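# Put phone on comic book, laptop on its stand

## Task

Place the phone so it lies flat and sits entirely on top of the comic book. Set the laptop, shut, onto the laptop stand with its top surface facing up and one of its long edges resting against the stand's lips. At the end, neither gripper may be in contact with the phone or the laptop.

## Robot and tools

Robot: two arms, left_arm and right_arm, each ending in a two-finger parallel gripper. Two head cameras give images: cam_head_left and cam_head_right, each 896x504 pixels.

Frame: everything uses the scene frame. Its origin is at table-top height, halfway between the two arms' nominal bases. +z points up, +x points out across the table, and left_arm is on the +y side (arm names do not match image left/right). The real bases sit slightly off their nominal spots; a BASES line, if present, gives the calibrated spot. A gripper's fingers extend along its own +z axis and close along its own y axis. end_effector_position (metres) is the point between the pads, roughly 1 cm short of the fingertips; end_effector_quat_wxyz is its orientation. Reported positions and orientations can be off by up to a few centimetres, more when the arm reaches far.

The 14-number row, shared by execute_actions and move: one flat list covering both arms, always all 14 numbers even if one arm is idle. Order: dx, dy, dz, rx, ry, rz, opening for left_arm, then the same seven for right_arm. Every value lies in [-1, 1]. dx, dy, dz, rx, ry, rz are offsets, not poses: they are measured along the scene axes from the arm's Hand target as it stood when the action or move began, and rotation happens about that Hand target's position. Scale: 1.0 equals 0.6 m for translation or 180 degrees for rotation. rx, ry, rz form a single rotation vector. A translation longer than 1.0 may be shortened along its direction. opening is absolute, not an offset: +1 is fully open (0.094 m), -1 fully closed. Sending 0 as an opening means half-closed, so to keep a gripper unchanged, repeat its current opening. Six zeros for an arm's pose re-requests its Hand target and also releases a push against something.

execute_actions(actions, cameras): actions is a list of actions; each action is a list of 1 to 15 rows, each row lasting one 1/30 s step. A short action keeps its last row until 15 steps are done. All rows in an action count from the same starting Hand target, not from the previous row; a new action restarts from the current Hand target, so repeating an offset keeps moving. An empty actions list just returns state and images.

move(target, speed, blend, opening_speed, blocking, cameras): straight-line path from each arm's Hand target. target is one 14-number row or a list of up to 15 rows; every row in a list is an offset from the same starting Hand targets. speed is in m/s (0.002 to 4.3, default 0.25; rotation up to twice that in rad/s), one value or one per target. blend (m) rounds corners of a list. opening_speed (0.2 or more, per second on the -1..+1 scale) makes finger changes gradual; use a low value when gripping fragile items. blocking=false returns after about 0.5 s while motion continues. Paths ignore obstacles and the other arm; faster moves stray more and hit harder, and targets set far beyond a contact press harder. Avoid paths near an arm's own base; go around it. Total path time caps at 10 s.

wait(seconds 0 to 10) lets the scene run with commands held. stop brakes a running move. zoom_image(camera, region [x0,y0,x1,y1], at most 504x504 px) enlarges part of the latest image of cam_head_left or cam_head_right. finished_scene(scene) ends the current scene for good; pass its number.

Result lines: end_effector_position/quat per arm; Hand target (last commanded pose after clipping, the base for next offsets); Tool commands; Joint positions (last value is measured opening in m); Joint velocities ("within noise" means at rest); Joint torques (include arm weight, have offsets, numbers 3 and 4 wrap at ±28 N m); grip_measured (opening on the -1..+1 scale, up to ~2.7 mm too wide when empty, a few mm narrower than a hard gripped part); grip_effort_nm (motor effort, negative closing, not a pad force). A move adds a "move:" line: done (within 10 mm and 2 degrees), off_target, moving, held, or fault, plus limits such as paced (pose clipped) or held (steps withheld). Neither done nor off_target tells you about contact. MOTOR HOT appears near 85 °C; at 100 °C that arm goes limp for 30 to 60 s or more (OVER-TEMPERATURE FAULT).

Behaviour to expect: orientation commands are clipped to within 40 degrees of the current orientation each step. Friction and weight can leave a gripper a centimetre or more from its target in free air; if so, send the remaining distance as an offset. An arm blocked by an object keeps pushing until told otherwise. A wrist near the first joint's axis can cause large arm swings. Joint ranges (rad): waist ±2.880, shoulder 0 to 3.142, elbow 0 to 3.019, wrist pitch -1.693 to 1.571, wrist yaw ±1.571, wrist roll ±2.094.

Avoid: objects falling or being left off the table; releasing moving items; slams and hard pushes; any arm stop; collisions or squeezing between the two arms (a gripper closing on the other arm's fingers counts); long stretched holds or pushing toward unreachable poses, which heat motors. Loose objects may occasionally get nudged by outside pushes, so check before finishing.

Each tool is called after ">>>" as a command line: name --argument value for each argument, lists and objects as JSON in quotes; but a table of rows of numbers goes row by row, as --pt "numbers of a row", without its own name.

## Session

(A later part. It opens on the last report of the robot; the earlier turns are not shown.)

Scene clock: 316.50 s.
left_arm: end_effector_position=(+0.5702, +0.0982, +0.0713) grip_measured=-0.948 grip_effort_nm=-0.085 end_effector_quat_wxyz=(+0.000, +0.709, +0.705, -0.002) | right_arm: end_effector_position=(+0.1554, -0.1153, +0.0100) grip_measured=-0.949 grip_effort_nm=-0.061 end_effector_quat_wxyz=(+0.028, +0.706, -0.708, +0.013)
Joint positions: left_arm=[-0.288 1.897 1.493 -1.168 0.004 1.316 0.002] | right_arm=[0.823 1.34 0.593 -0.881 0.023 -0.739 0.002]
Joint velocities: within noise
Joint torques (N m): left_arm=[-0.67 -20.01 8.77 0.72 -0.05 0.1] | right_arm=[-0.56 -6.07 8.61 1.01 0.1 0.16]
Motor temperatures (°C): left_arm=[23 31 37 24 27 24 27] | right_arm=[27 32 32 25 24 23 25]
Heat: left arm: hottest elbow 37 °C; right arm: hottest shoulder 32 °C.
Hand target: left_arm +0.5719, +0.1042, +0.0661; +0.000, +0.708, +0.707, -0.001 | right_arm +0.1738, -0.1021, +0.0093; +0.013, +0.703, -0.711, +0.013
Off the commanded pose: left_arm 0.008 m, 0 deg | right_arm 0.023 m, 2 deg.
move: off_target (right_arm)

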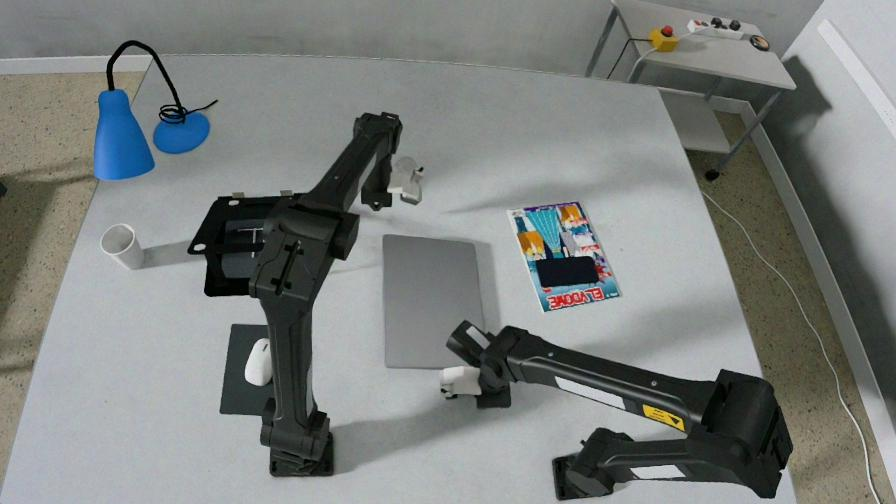

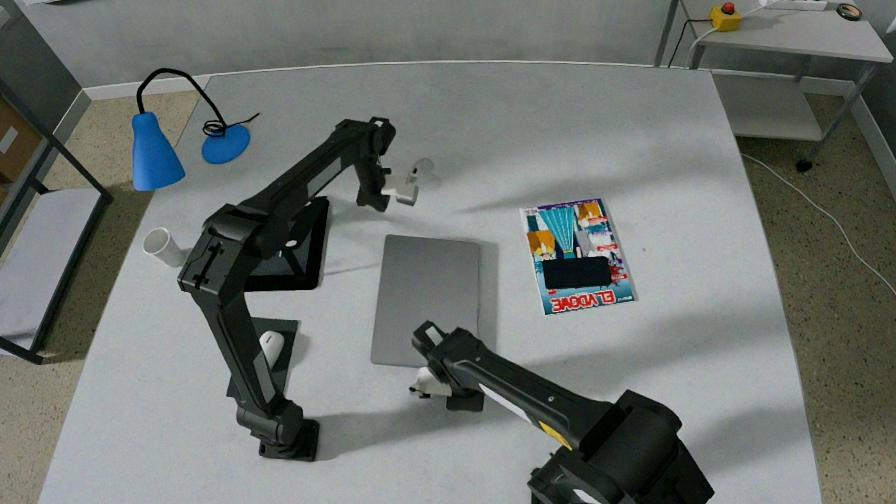

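>>> move --target '[0,0,-0.05,0,0,0,-0.95,0,0,0.012,0,0,0,-0.95]' --speed 0.1

>>> zoom_image --camera "cam_head_left" --region '[370, 300, 510, 440]'

>>> zoom_image --camera "cam_head_left" --region '[330, 130, 470, 270]'

Scene clock: 323.43 s.
left_arm: end_effector_position=(+0.5708, +0.0980, +0.0422) grip_measured=-0.948 grip_effort_nm=-0.081 end_effector_quat_wxyz=(+0.001, +0.709, +0.705, -0.001) | right_arm: end_effector_position=(+0.1558, -0.1149, +0.0103) grip_measured=-0.949 grip_effort_nm=-0.061 end_effector_quat_wxyz=(+0.027, +0.706, -0.708, +0.013)
Joint positions: left_arm=[-0.288 1.93 1.459 -1.099 0.004 1.316 0.002] | right_arm=[0.823 1.34 0.594 -0.881 0.023 -0.739 0.002]
Joint velocities: within noise
Joint torques (N m): left_arm=[-0.26 -18.96 8.5 0.84 -0.12 0.08] | right_arm=[-0.56 -7.36 9.11 0.2 0.09 0.09]
Motor temperatures (°C): left_arm=[23 31 37 24 27 24 27] | right_arm=[27 32 33 25 24 23 25]
Heat: left arm: hottest elbow 37 °C; right arm: hottest elbow 33 °C.
Hand target: left_arm +0.5719, +0.1042, +0.0360; +0.000, +0.708, +0.707, -0.001 | right_arm +0.1737, -0.1022, +0.0164; +0.013, +0.703, -0.711, +0.013
Off the commanded pose: left_arm 0.009 m, 0 deg | right_arm 0.023 m, 2 deg.
move: off_target (right_arm)

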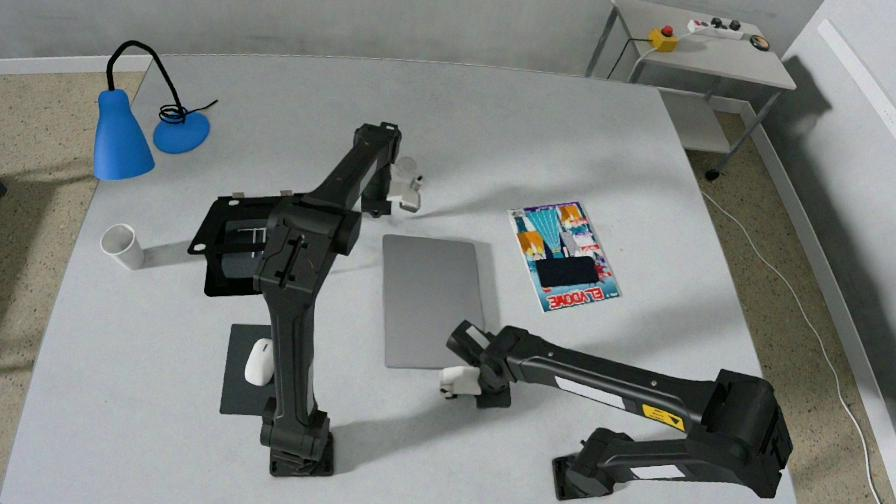

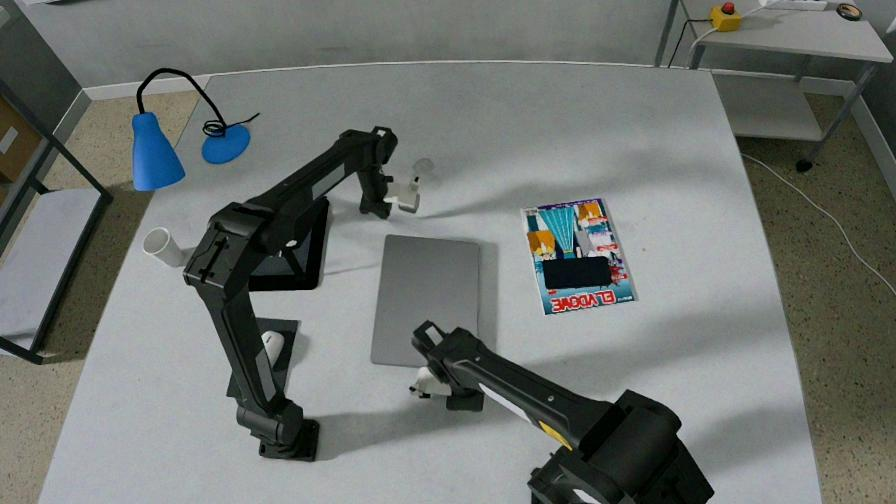

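Scaled by 3.600.

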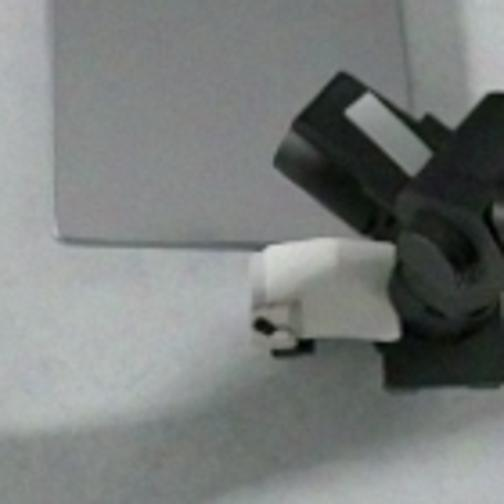

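Scaled by 3.600.

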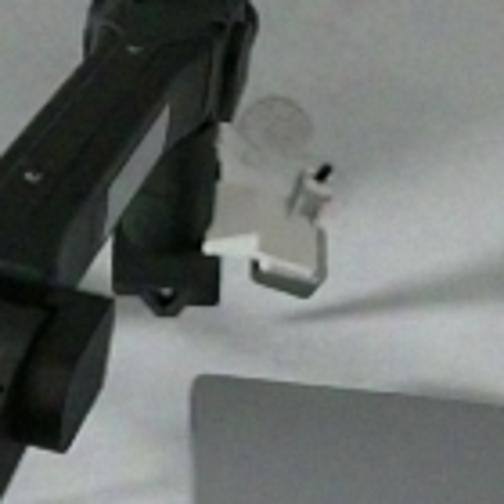

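>>> move --target '[0,0,0,0,0,0,-0.95,0,0,0.03,0,0,0,-0.95]' --speed 0.1 --cameras '["cam_head_left"]'

>>> zoom_image --camera "cam_head_left" --region '[370, 300, 510, 440]'

Scene clock: 327.77 s.
left_arm: end_effector_position=(+0.5708, +0.0980, +0.0422) grip_measured=-0.948 grip_effort_nm=-0.081 end_effector_quat_wxyz=(+0.001, +0.709, +0.705, -0.001) | right_arm: end_effector_position=(+0.1551, -0.1166, +0.0169) grip_measured=-0.949 grip_effort_nm=-0.066 end_effector_quat_wxyz=(+0.040, +0.705, -0.708, +0.014)
Joint positions: left_arm=[-0.288 1.93 1.459 -1.099 0.004 1.316 0.002] | right_arm=[0.821 1.336 0.613 -0.928 0.024 -0.739 0.002]
Joint velocities: within noise
Joint torques (N m): left_arm=[-0.73 -19.55 8.58 0.68 -0.02 0.05] | right_arm=[-0.44 -10.34 9.5 -0.36 0.07 0.09]
Motor temperatures (°C): left_arm=[23 31 37 24 27 24 27] | right_arm=[27 32 34 25 24 23 25]
Heat: left arm: hottest elbow 37 °C; right arm: hottest elbow 34 °C.
Hand target: left_arm +0.5719, +0.1042, +0.0360; +0.000, +0.708, +0.707, -0.001 | right_arm +0.1738, -0.1022, +0.0345; +0.013, +0.703, -0.711, +0.013
Off the commanded pose: left_arm 0.009 m, 0 deg | right_arm 0.029 m, 3 deg.
move: off_target (right_arm)
Images, in order (width x height): cam_head_left 896x504.

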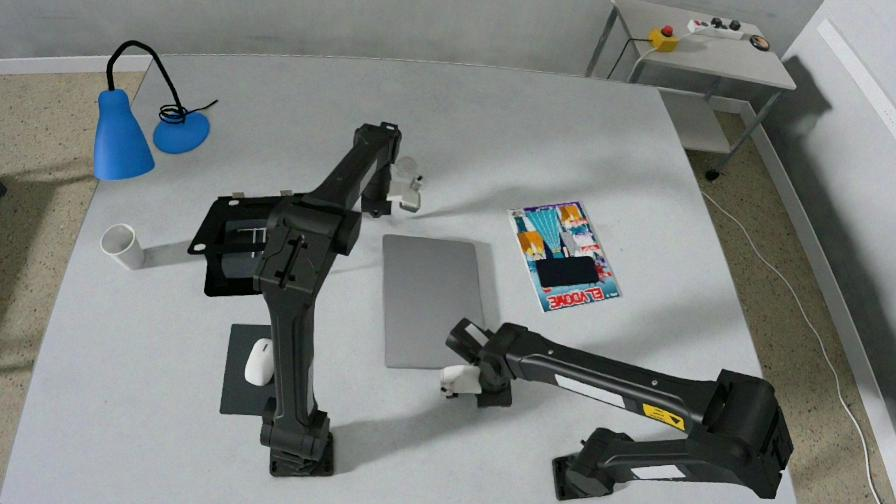

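Scaled by 3.600.

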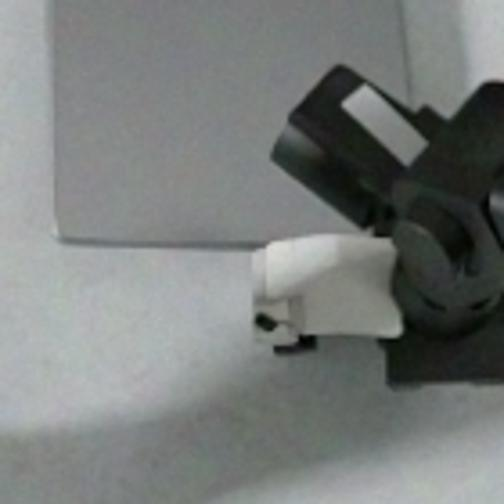

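>>> move --target '[-0.01,-0.092,-0.045,0,0,0,-0.95,-0.04,-0.005,-0.034,0,0,0,-0.95]' --speed 0.1

>>> zoom_image --camera "cam_head_left" --region '[370, 140, 510, 280]'

>>> zoom_image --camera "cam_head_right" --region '[360, 140, 500, 280]'

Scene clock: 348.50 s.
left_arm: end_effector_position=(+0.5633, +0.0537, +0.0139) grip_measured=-0.948 grip_effort_nm=-0.081 end_effector_quat_wxyz=(-0.002, +0.708, +0.706, -0.002) | right_arm: end_effector_position=(+0.1534, -0.1064, +0.0138) grip_measured=-0.949 grip_effort_nm=-0.061 end_effector_quat_wxyz=(+0.020, +0.701, -0.712, +0.014)
Joint positions: left_arm=[-0.369 1.982 1.459 -1.053 0.001 1.235 0.002] | right_arm=[0.851 1.333 0.602 -0.881 0.024 -0.699 0.002]
Joint velocities: within noise
Joint torques (N m): left_arm=[-2.26 -19.37 9.65 0.75 -0.01 -0.05] | right_arm=[1.44 -10.23 5.2 0.43 -0.01 0.28]
Motor temperatures (°C): left_arm=[23 32 36 24 27 24 27] | right_arm=[27 32 34 25 24 23 25]
Heat: left arm: hottest elbow 36 °C; right arm: hottest elbow 34 °C.
Hand target: left_arm +0.5659, +0.0490, +0.0090; +0.000, +0.708, +0.707, -0.001 | right_arm +0.1497, -0.1052, +0.0140; +0.013, +0.703, -0.711, +0.013
Off the commanded pose: left_arm 0.007 m, 0 deg | right_arm 0.004 m, 1 deg.
move: done

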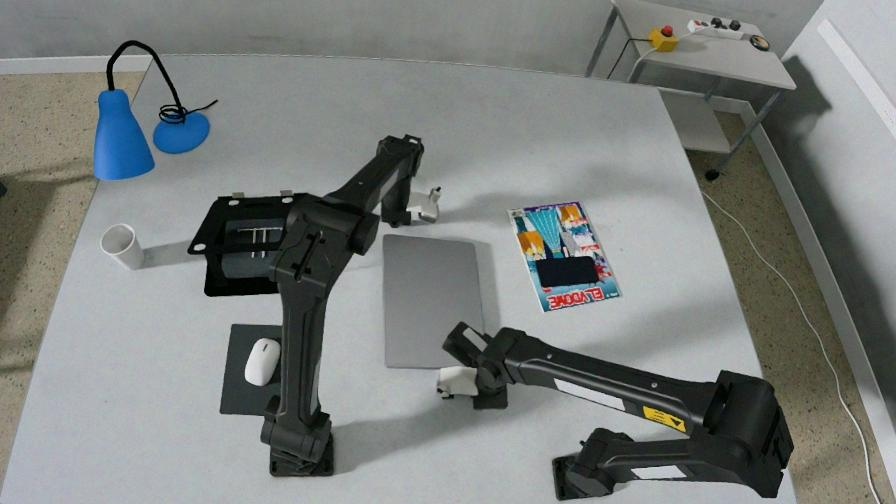

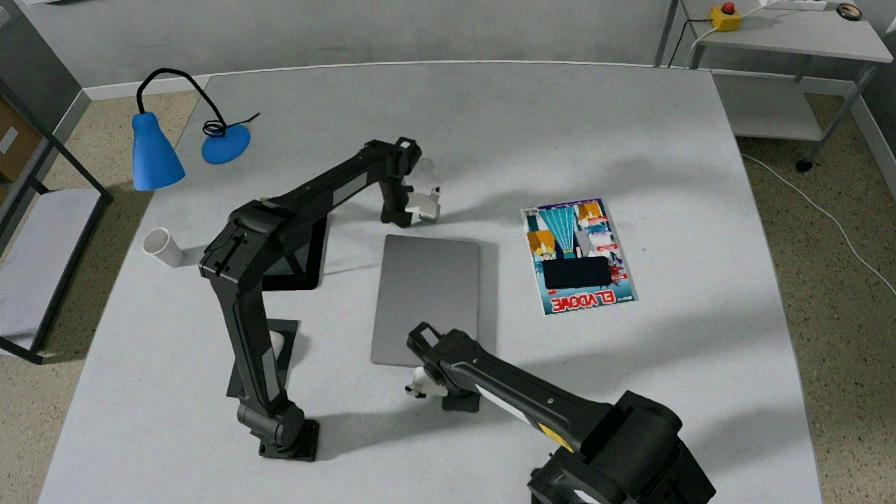

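Scaled by 3.600.

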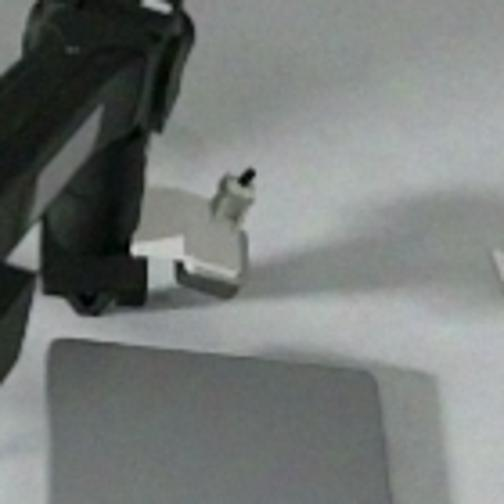

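Scaled by 3.600.

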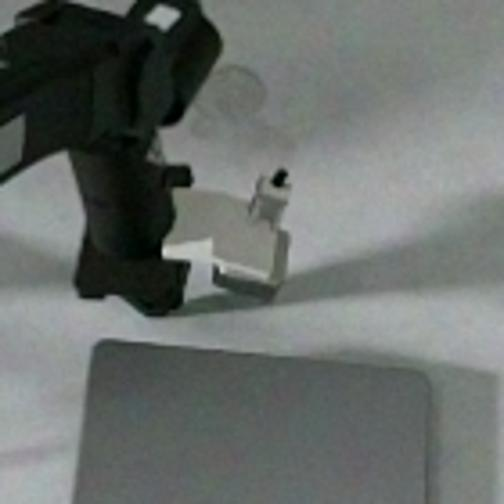

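>>> move --pt "-0.046 0 0 0 0 0 -0.95 0.02 0 0 0 0 0 -0.95" --pt "-0.1235 0.076 0 0 0 0 -0.95 0.041 -0.076 0 0 0 0 -0.95" --pt "-0.218 0.137 0 0 0 0 -0.95 0.082 -0.137 0 0 0 0 -0.95" --speed 0.08 --blend '[0.01,0.02,0]'

Scene clock: 357.80 s.
left_arm: end_effector_position=(+0.4458, +0.1288, +0.0111) grip_measured=-0.949 grip_effort_nm=-0.051 end_effector_quat_wxyz=(+0.004, +0.703, +0.711, +0.004) | right_arm: end_effector_position=(+0.1980, -0.1840, +0.0139) grip_measured=-0.949 grip_effort_nm=-0.061 end_effector_quat_wxyz=(+0.021, +0.705, -0.709, +0.011)
Joint positions: left_arm=[-0.297 1.684 0.997 -0.872 -0.003 1.291 0.002] | right_arm=[0.523 1.29 0.563 -0.878 0.033 -1.036 0.002]
Joint velocities: within noise
Joint torques (N m): left_arm=[-1.61 -15.62 5.86 0.03 0.22 0.07] | right_arm=[-0.44 -9.52 5.34 0.46 0.01 0.1]
Motor temperatures (°C): left_arm=[23 32 35 24 27 24 27] | right_arm=[27 32 34 25 24 23 25]
Heat: left arm: hottest elbow 35 °C; right arm: hottest elbow 34 °C.
Hand target: left_arm +0.4352, +0.1312, +0.0091; +0.000, +0.707, +0.707, -0.001 | right_arm +0.1990, -0.1874, +0.0141; +0.013, +0.703, -0.711, +0.013
Off the commanded pose: left_arm 0.011 m, 1 deg | right_arm 0.004 m, 1 deg.
move: off_target (left_arm)

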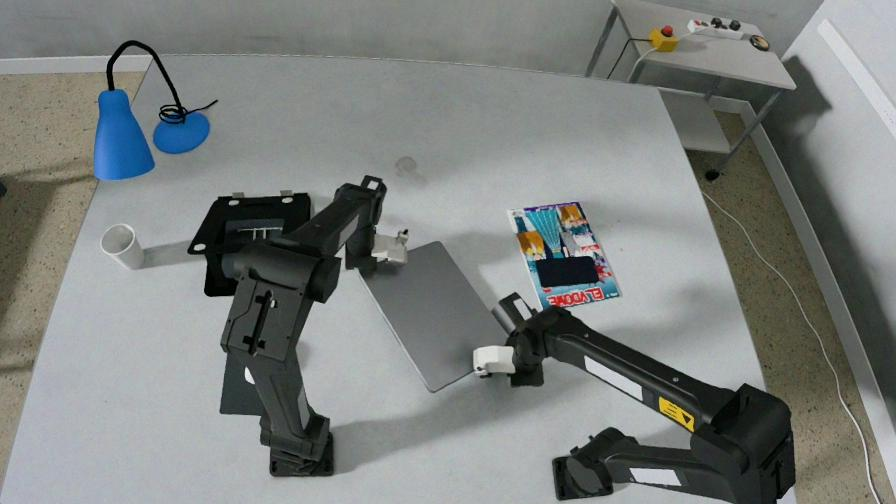

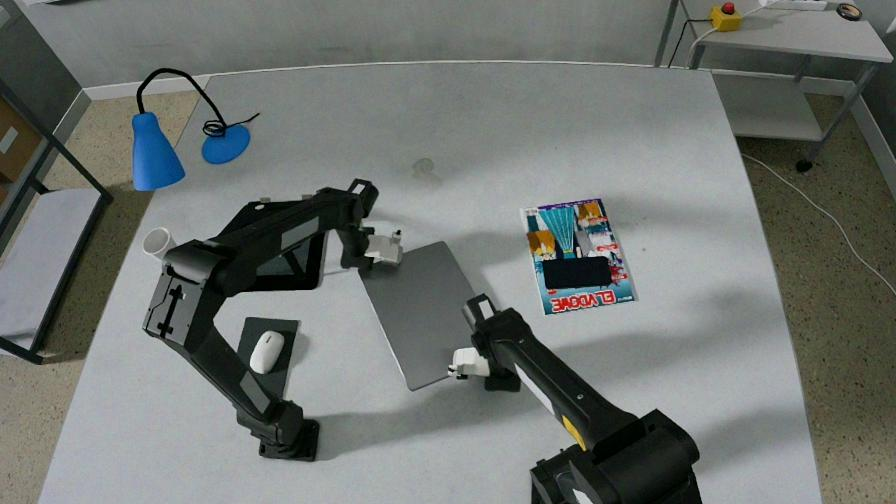

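>>> move --pt "-0.109 0.041 0 0 0 0 -0.95 0.052 -0.041 0 0 0 0 -0.95" --pt "-0.2265 0.06 0 0 0 0 -0.95 0.113 -0.06 0 0 0 0 -0.95" --pt "-0.344 0.055 0 0 0 0 -0.95 0.177 -0.055 0 0 0 0 -0.95" --speed 0.08 --blend '[0.02,0.02,0]'

Scene clock: 370.37 s.
left_arm: end_effector_position=(+0.2369, +0.1675, +0.0096) grip_measured=-0.949 grip_effort_nm=-0.046 end_effector_quat_wxyz=(+0.002, +0.704, +0.711, +0.004) | right_arm: end_effector_position=(+0.2823, -0.2223, +0.0107) grip_measured=-0.949 grip_effort_nm=-0.066 end_effector_quat_wxyz=(+0.025, +0.705, -0.709, +0.006)
Joint positions: left_arm=[-0.38 1.145 0.438 -0.857 -0.005 1.209 0.002] | right_arm=[0.287 1.468 0.727 -0.867 0.035 -1.273 0.002]
Joint velocities: within noise
Joint torques (N m): left_arm=[-3.72 -6.42 7.01 0.09 0.26 -0.11] | right_arm=[-0.44 -9.17 9.26 0.36 0.06 0.09]
Motor temperatures (°C): left_arm=[23 30 34 24 27 24 27] | right_arm=[27 32 34 25 24 23 25]
Heat: left arm: hottest elbow 34 °C; right arm: hottest elbow 34 °C.
Hand target: left_arm +0.2288, +0.1642, +0.0091; +0.000, +0.707, +0.707, -0.001 | right_arm +0.3051, -0.2204, +0.0141; +0.013, +0.703, -0.711, +0.013
Off the commanded pose: left_arm 0.009 m, 1 deg | right_arm 0.023 m, 2 deg.
move: off_target (right_arm)

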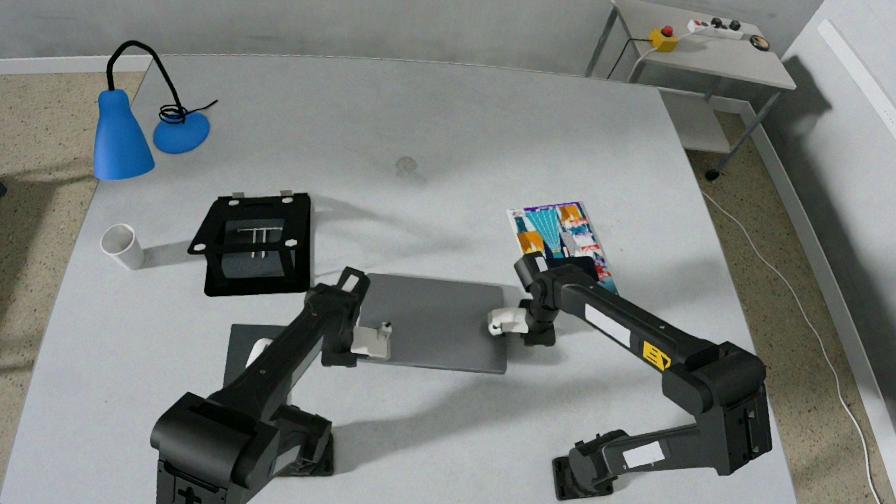

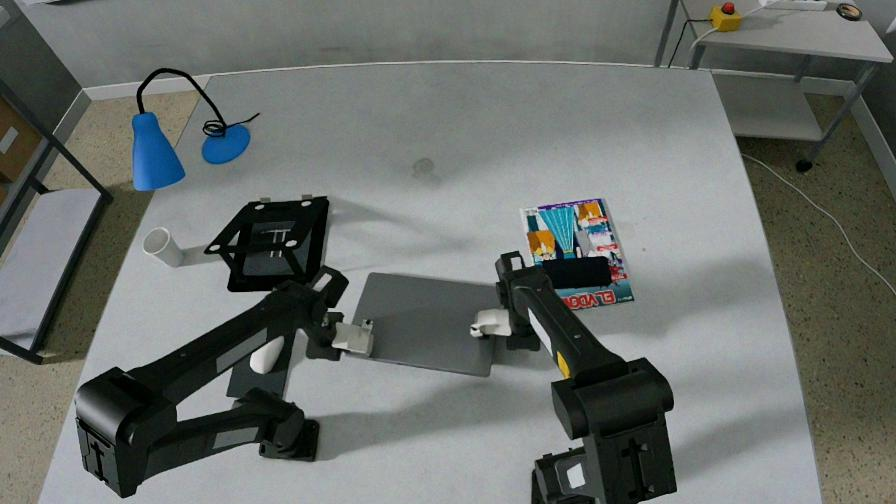

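>>> move --pt "0 0.06 0.018 0 0 0 -0.95 0 -0.05 0.018 0 0 0 -0.95" --pt "0.069 0.06 0.018 0 0 0 1 -0.0585 -0.05 0.018 0 0 0 1" --speed 0.1

>>> zoom_image --camera "cam_head_left" --region '[300, 240, 580, 400]'

>>> zoom_image --camera "cam_head_right" --region '[280, 240, 560, 400]'

Scene clock: 378.17 s.
left_arm: end_effector_position=(+0.2457, +0.2013, +0.0116) grip_measured=+0.997 grip_effort_nm=0.154 end_effector_quat_wxyz=(-0.018, +0.710, +0.704, -0.012) | right_arm: end_effector_position=(+0.2770, -0.2510, +0.0238) grip_measured=+0.998 grip_effort_nm=0.066 end_effector_quat_wxyz=(+0.011, +0.701, -0.713, +0.015)
Joint positions: left_arm=[-0.217 1.181 0.469 -0.904 0 1.391 0.094] | right_arm=[0.205 1.387 0.688 -0.874 0.037 -1.344 0.094]
Joint velocities: within noise
Joint torques (N m): left_arm=[0.03 -4.84 11.93 0.65 0.04 0.08] | right_arm=[0.91 -11.58 5.44 -0.21 -0.01 0.16]
Motor temperatures (°C): left_arm=[23 30 34 24 27 24 27] | right_arm=[27 32 35 25 24 23 25]
Heat: left arm: hottest elbow 34 °C; right arm: hottest elbow 35 °C.
Hand target: left_arm +0.2701, +0.2003, +0.0199; +0.000, +0.708, +0.707, -0.001 | right_arm +0.2701, -0.2504, +0.0249; +0.013, +0.703, -0.711, +0.013
Off the commanded pose: left_arm 0.026 m, 3 deg | right_arm 0.007 m, 0 deg.
move: off_target (left_arm); target 2's new opening was sent with left_arm's hand 0.031 m and 3 deg from that target

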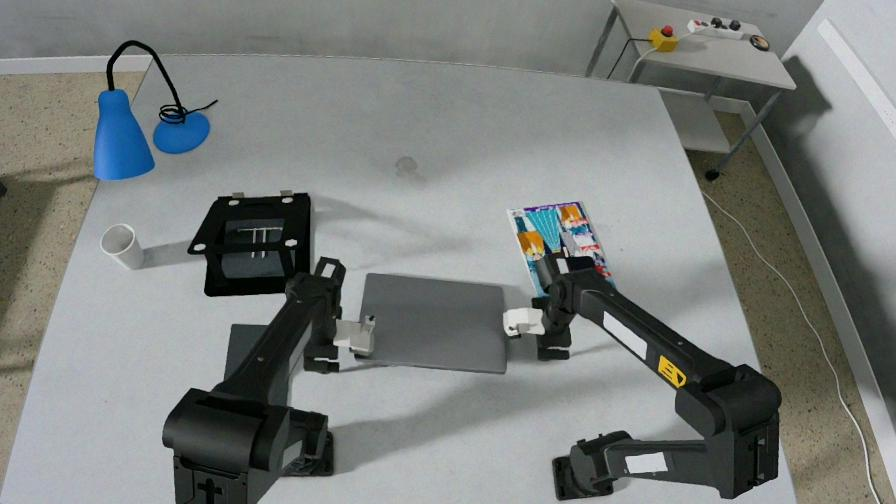

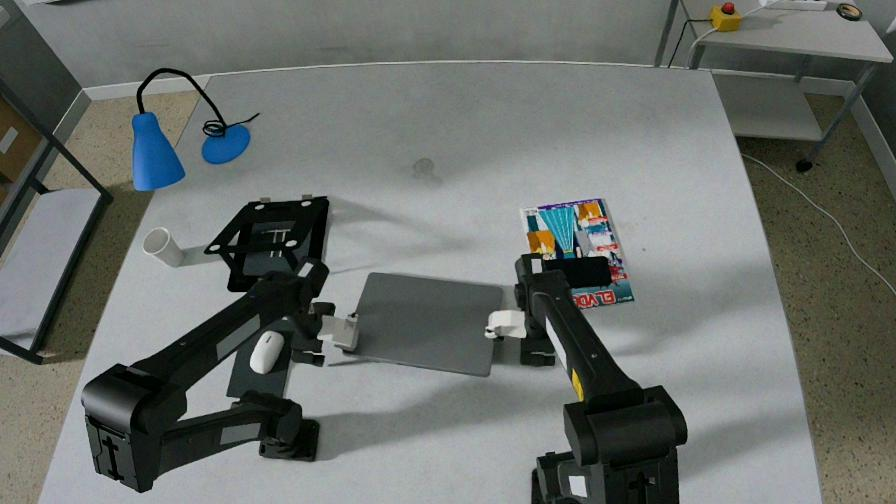

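Scaled by 1.800.

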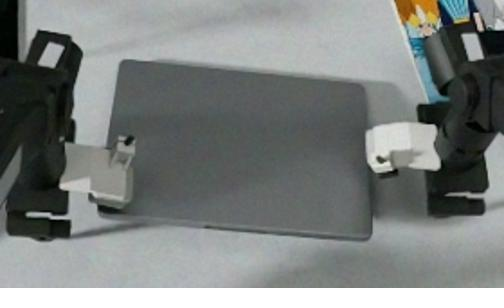

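Scaled by 1.800.

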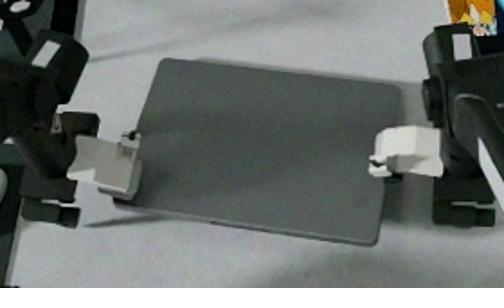

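>>> move --pt "0.05 0 0.01 0 0 0 1 0.02 0 -0.018 0 0 0 1" --pt "0.05 -0.05 -0.005 0 0 0 1 0.02 0.062 -0.018 0 0 0 1" --speed 0.08

>>> zoom_image --camera "cam_head_left" --region '[300, 240, 580, 400]'

>>> zoom_image --camera "cam_head_right" --region '[280, 240, 560, 400]'

Scene clock: 387.43 s.
left_arm: end_effector_position=(+0.2787, +0.1808, +0.0116) grip_measured=+0.998 grip_effort_nm=0.129 end_effector_quat_wxyz=(-0.015, +0.703, +0.711, -0.009) | right_arm: end_effector_position=(+0.2686, -0.2211, +0.0122) grip_measured=+0.999 grip_effort_nm=0.066 end_effector_quat_wxyz=(+0.021, +0.702, -0.711, +0.010)
Joint positions: left_arm=[-0.272 1.286 0.553 -0.873 0 1.317 0.094] | right_arm=[0.305 1.427 0.688 -0.86 0.036 -1.248 0.094]
Joint velocities: within noise
Joint torques (N m): left_arm=[-3.66 -5.54 11.7 0.7 0.1 -0.06] | right_arm=[1.2 -8.82 8.29 0.31 -0.03 0.18]
Motor temperatures (°C): left_arm=[23 29 34 24 27 24 27] | right_arm=[27 32 34 25 24 23 25]
Heat: left arm: hottest elbow 34 °C; right arm: hottest elbow 34 °C.
Hand target: left_arm +0.3002, +0.1702, +0.0169; +0.000, +0.708, +0.707, -0.001 | right_arm +0.2821, -0.2131, +0.0141; +0.013, +0.703, -0.711, +0.013
Off the commanded pose: left_arm 0.024 m, 2 deg | right_arm 0.016 m, 1 deg.
move: off_target (left_arm, right_arm)

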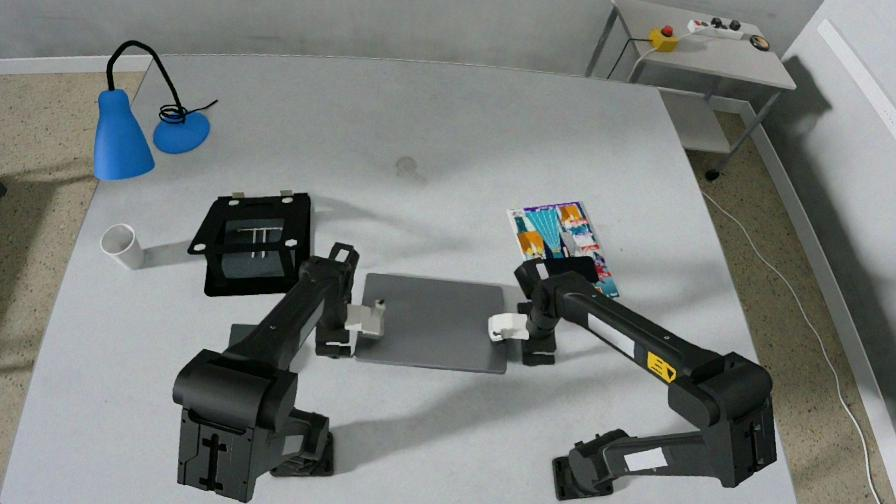

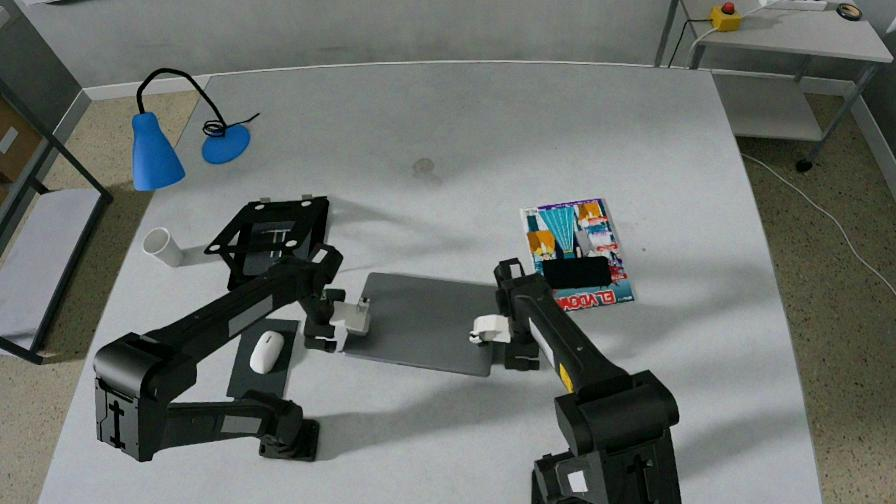

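Scaled by 1.800.

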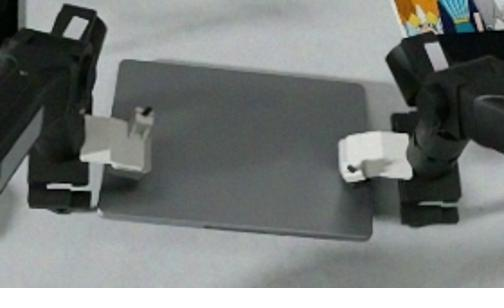

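Scaled by 1.800.

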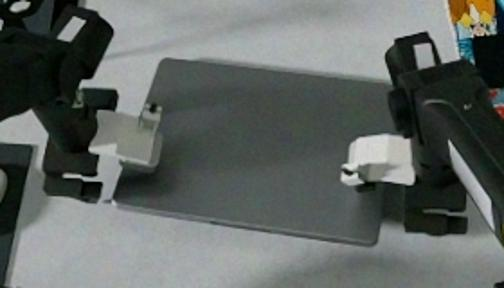

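>>> move --pt "0.06 0.01 0 0 0 0 1 0.073 0 0 0 0 0 1" --pt "0.06 -0.035 0 0 0 0 1 0.073 0.035 0 0 0 0 1" --speed 0.06

>>> zoom_image --camera "cam_head_left" --region '[300, 240, 580, 400]'

>>> zoom_image --camera "cam_head_right" --region '[280, 240, 560, 400]'

Scene clock: 400.07 s.
left_arm: end_effector_position=(+0.3156, +0.1610, +0.0119) grip_measured=+0.998 grip_effort_nm=0.125 end_effector_quat_wxyz=(-0.015, +0.704, +0.710, -0.008) | right_arm: end_effector_position=(+0.3119, -0.2021, +0.0118) grip_measured=+0.999 grip_effort_nm=0.061 end_effector_quat_wxyz=(+0.016, +0.701, -0.713, +0.012)
Joint positions: left_arm=[-0.306 1.396 0.655 -0.864 0 1.284 0.094] | right_arm=[0.318 1.535 0.807 -0.86 0.036 -1.23 0.094]
Joint velocities: within noise
Joint torques (N m): left_arm=[-2.73 -7.82 11.69 0.58 0.1 -0.05] | right_arm=[1.38 -10.4 9.26 -0.27 -0.03 0.21]
Motor temperatures (°C): left_arm=[23 29 34 24 27 24 26] | right_arm=[27 32 35 25 24 23 25]
Heat: left arm: hottest elbow 34 °C; right arm: hottest elbow 35 °C.
Hand target: left_arm +0.3361, +0.1493, +0.0168; +0.000, +0.707, +0.707, -0.001 | right_arm +0.3258, -0.1922, +0.0140; +0.013, +0.703, -0.711, +0.013
Off the commanded pose: left_arm 0.024 m, 2 deg | right_arm 0.017 m, 0 deg.
move: off_target (left_arm, right_arm)

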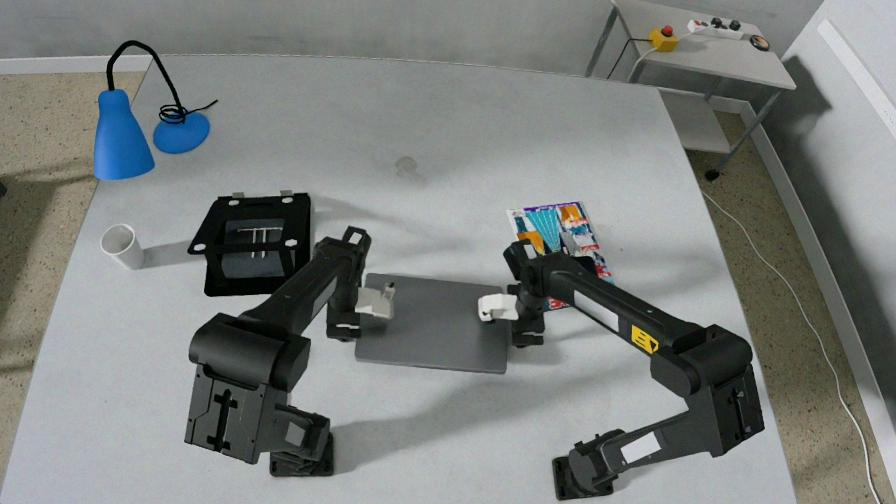

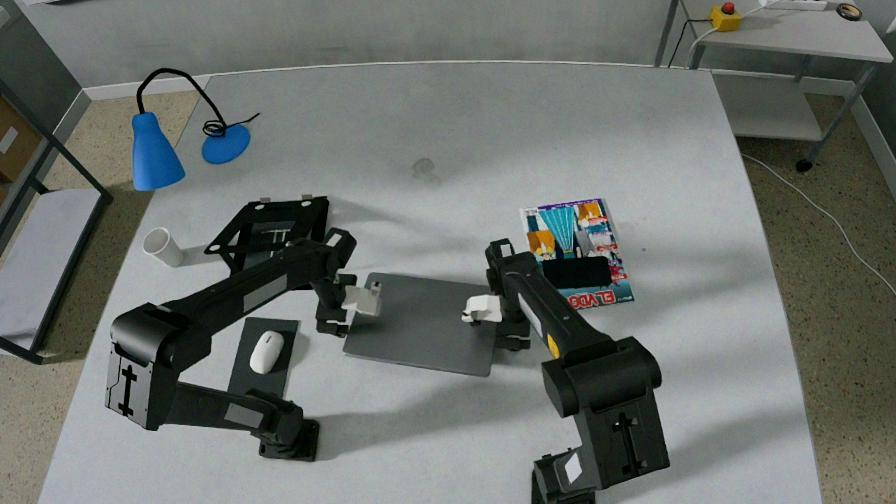

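Scaled by 1.800.

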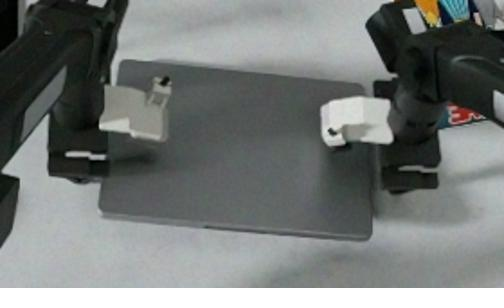

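Scaled by 1.800.

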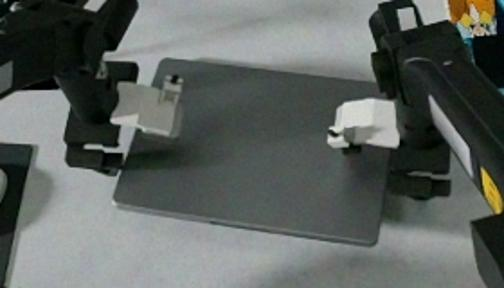

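>>> move --target '[0,-0.04,0,0,0,0,1,0,0.045,0,0,0,0,1]' --speed 0.04

>>> zoom_image --camera "cam_head_left" --region '[300, 240, 580, 400]'

Scene clock: 403.90 s.
left_arm: end_effector_position=(+0.3165, +0.1548, +0.0121) grip_measured=+0.998 grip_effort_nm=0.125 end_effector_quat_wxyz=(-0.022, +0.711, +0.703, +0.002) | right_arm: end_effector_position=(+0.3120, -0.1861, +0.0121) grip_measured=+0.999 grip_effort_nm=0.066 end_effector_quat_wxyz=(+0.022, +0.705, -0.709, +0.017)
Joint positions: left_arm=[-0.34 1.404 0.664 -0.868 -0.025 1.271 0.094] | right_arm=[0.366 1.552 0.829 -0.875 0.049 -1.193 0.094]
Joint velocities: within noise
Joint torques (N m): left_arm=[-5.6 -7.82 12.66 0.76 1.14 -0.58] | right_arm=[2.55 -10.52 9.7 -0.14 -0.54 0.47]
Motor temperatures (°C): left_arm=[23 29 34 24 27 24 26] | right_arm=[27 32 36 25 24 23 25]
Heat: left arm: hottest elbow 34 °C; right arm: hottest elbow 36 °C.
Hand target: left_arm +0.3363, +0.1252, +0.0170; +0.000, +0.707, +0.707, +0.000 | right_arm +0.3259, -0.1651, +0.0141; +0.013, +0.703, -0.711, +0.013
Off the commanded pose: left_arm 0.036 m, 3 deg | right_arm 0.025 m, 1 deg.
move: off_target (left_arm, right_arm)

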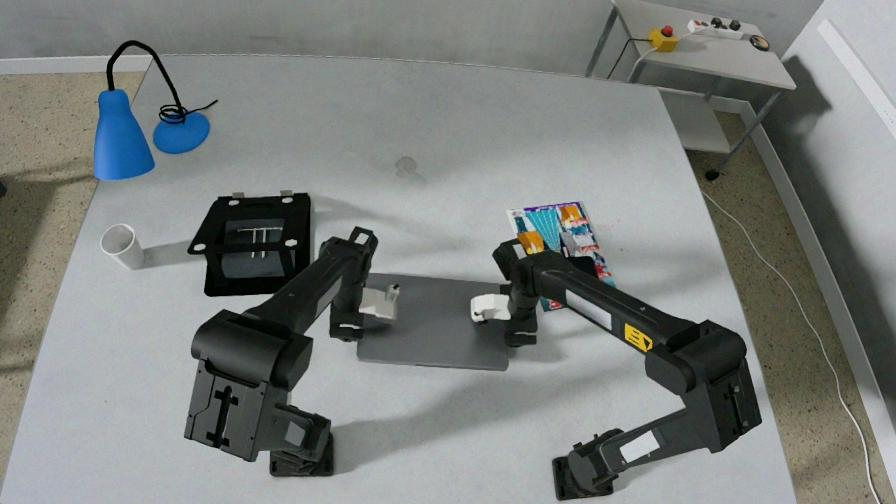

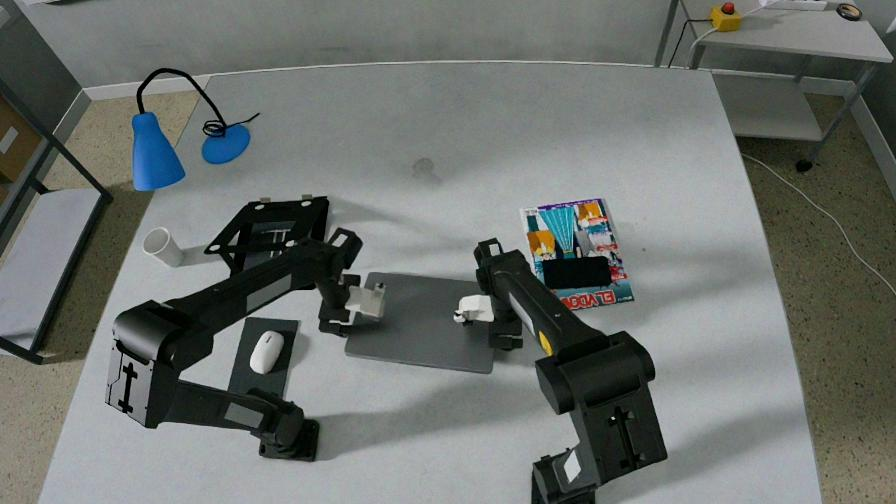

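Scaled by 1.800.

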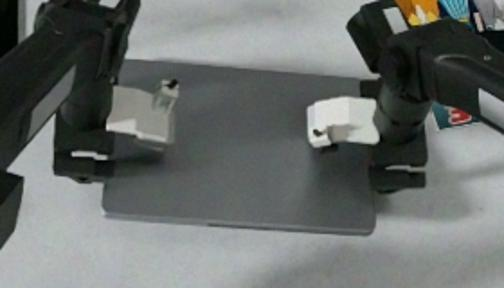

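>>> move --target '[-0.14,-0.008,0,0,0,0,1,-0.14,0.008,0,0,0,0,1]' --speed 0.05

>>> zoom_image --camera "cam_head_left" --region '[300, 260, 580, 420]'

Scene clock: 408.30 s.
left_arm: end_effector_position=(+0.2565, +0.1474, +0.0130) grip_measured=+0.998 grip_effort_nm=0.120 end_effector_quat_wxyz=(-0.026, +0.722, +0.691, +0.015) | right_arm: end_effector_position=(+0.2508, -0.1900, +0.0130) grip_measured=+0.999 grip_effort_nm=0.066 end_effector_quat_wxyz=(+0.035, +0.711, -0.702, +0.032)
Joint positions: left_arm=[-0.459 1.253 0.529 -0.884 -0.047 1.184 0.094] | right_arm=[0.447 1.42 0.682 -0.877 0.084 -1.129 0.094]
Joint velocities: within noise
Joint torques (N m): left_arm=[-6.59 -8.53 7.95 0.72 2.1 -0.94] | right_arm=[5.01 -11.22 5.93 0.51 -1.83 0.88]
Motor temperatures (°C): left_arm=[23 28 34 24 28 24 26] | right_arm=[27 32 36 25 24 23 25]
Heat: left arm: hottest elbow 34 °C; right arm: hottest elbow 36 °C.
Hand target: left_arm +0.2522, +0.1204, +0.0170; +0.000, +0.708, +0.707, -0.001 | right_arm +0.2420, -0.1603, +0.0141; +0.013, +0.703, -0.711, +0.013
Off the commanded pose: left_arm 0.028 m, 4 deg | right_arm 0.031 m, 4 deg.
move: off_target (left_arm, right_arm)

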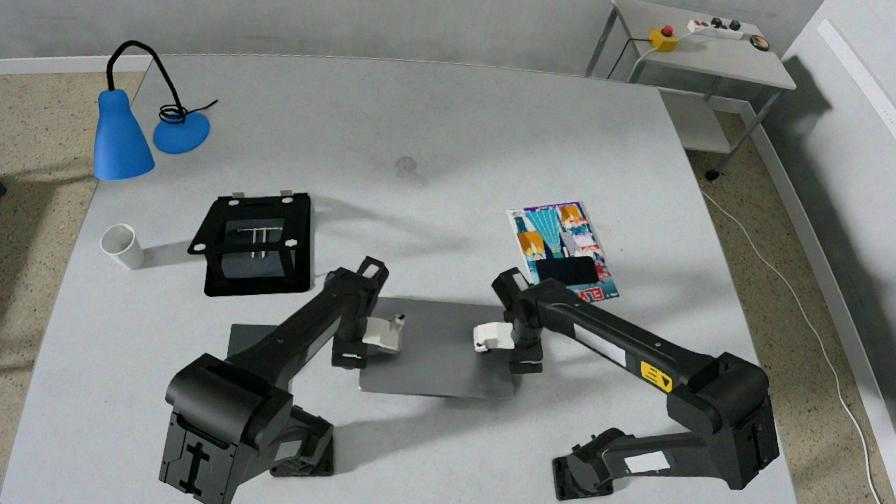

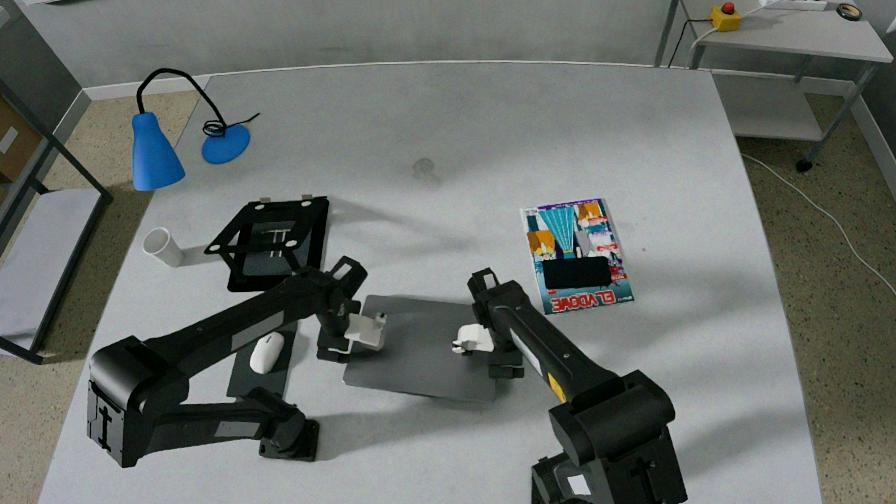

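Scaled by 1.800.

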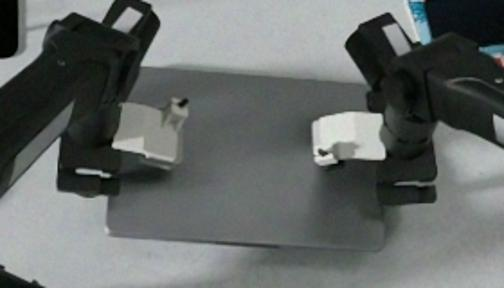

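>>> move --target '[0,-0.012,0.06,0,0,0,1,0,0.012,0.06,0,0,0,1]' --speed 0.05

>>> zoom_image --camera "cam_head_left" --region '[300, 260, 580, 420]'

>>> zoom_image --camera "cam_head_right" --region '[280, 260, 560, 420]'

Scene clock: 412.47 s.
left_arm: end_effector_position=(+0.2314, +0.1413, +0.0310) grip_measured=+0.998 grip_effort_nm=0.120 end_effector_quat_wxyz=(-0.040, +0.711, +0.702, +0.001) | right_arm: end_effector_position=(+0.2250, -0.1811, +0.0322) grip_measured=+0.999 grip_effort_nm=0.066 end_effector_quat_wxyz=(+0.050, +0.705, -0.707, +0.017)
Joint positions: left_arm=[-0.515 1.175 0.529 -1 -0.027 1.096 0.094] | right_arm=[0.5 1.354 0.681 -0.984 0.06 -1.061 0.094]
Joint velocities: within noise
Joint torques (N m): left_arm=[-3.78 -8.18 14.15 0.14 1.24 -0.44] | right_arm=[2.84 -10.7 10.13 -0.02 -1.04 0.49]
Motor temperatures (°C): left_arm=[23 28 34 24 29 24 26] | right_arm=[27 32 36 25 25 24 25]
Heat: left arm: hottest elbow 34 °C; right arm: hottest elbow 36 °C.
Hand target: left_arm +0.2522, +0.1133, +0.0529; +0.000, +0.707, +0.707, -0.001 | right_arm +0.2417, -0.1532, +0.0500; +0.013, +0.703, -0.711, +0.013
Off the commanded pose: left_arm 0.041 m, 5 deg | right_arm 0.037 m, 4 deg.
move: off_target (left_arm, right_arm)

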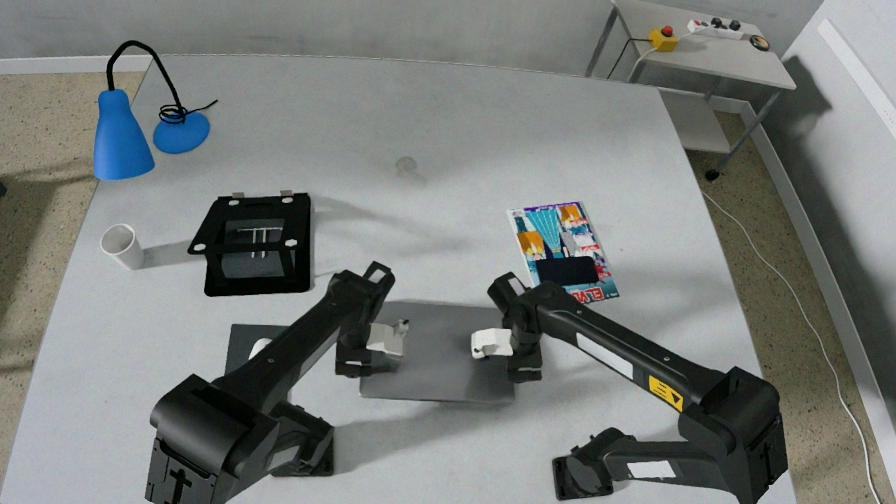

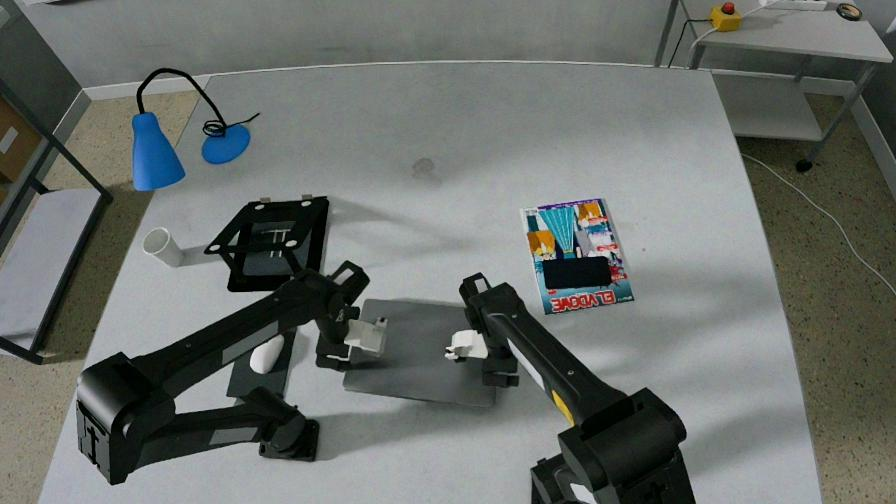

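Scaled by 1.800.

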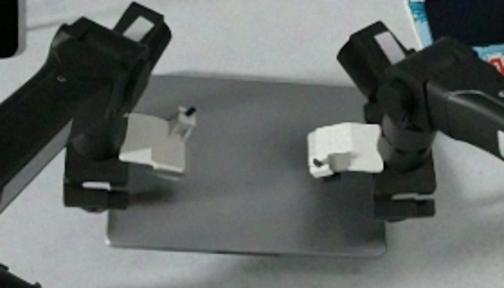

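Scaled by 1.800.

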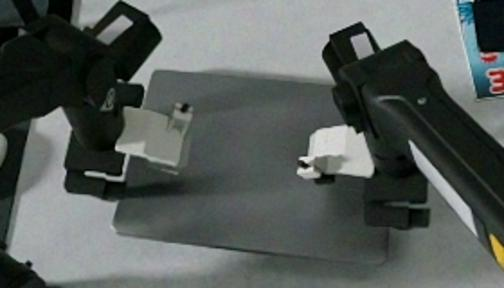

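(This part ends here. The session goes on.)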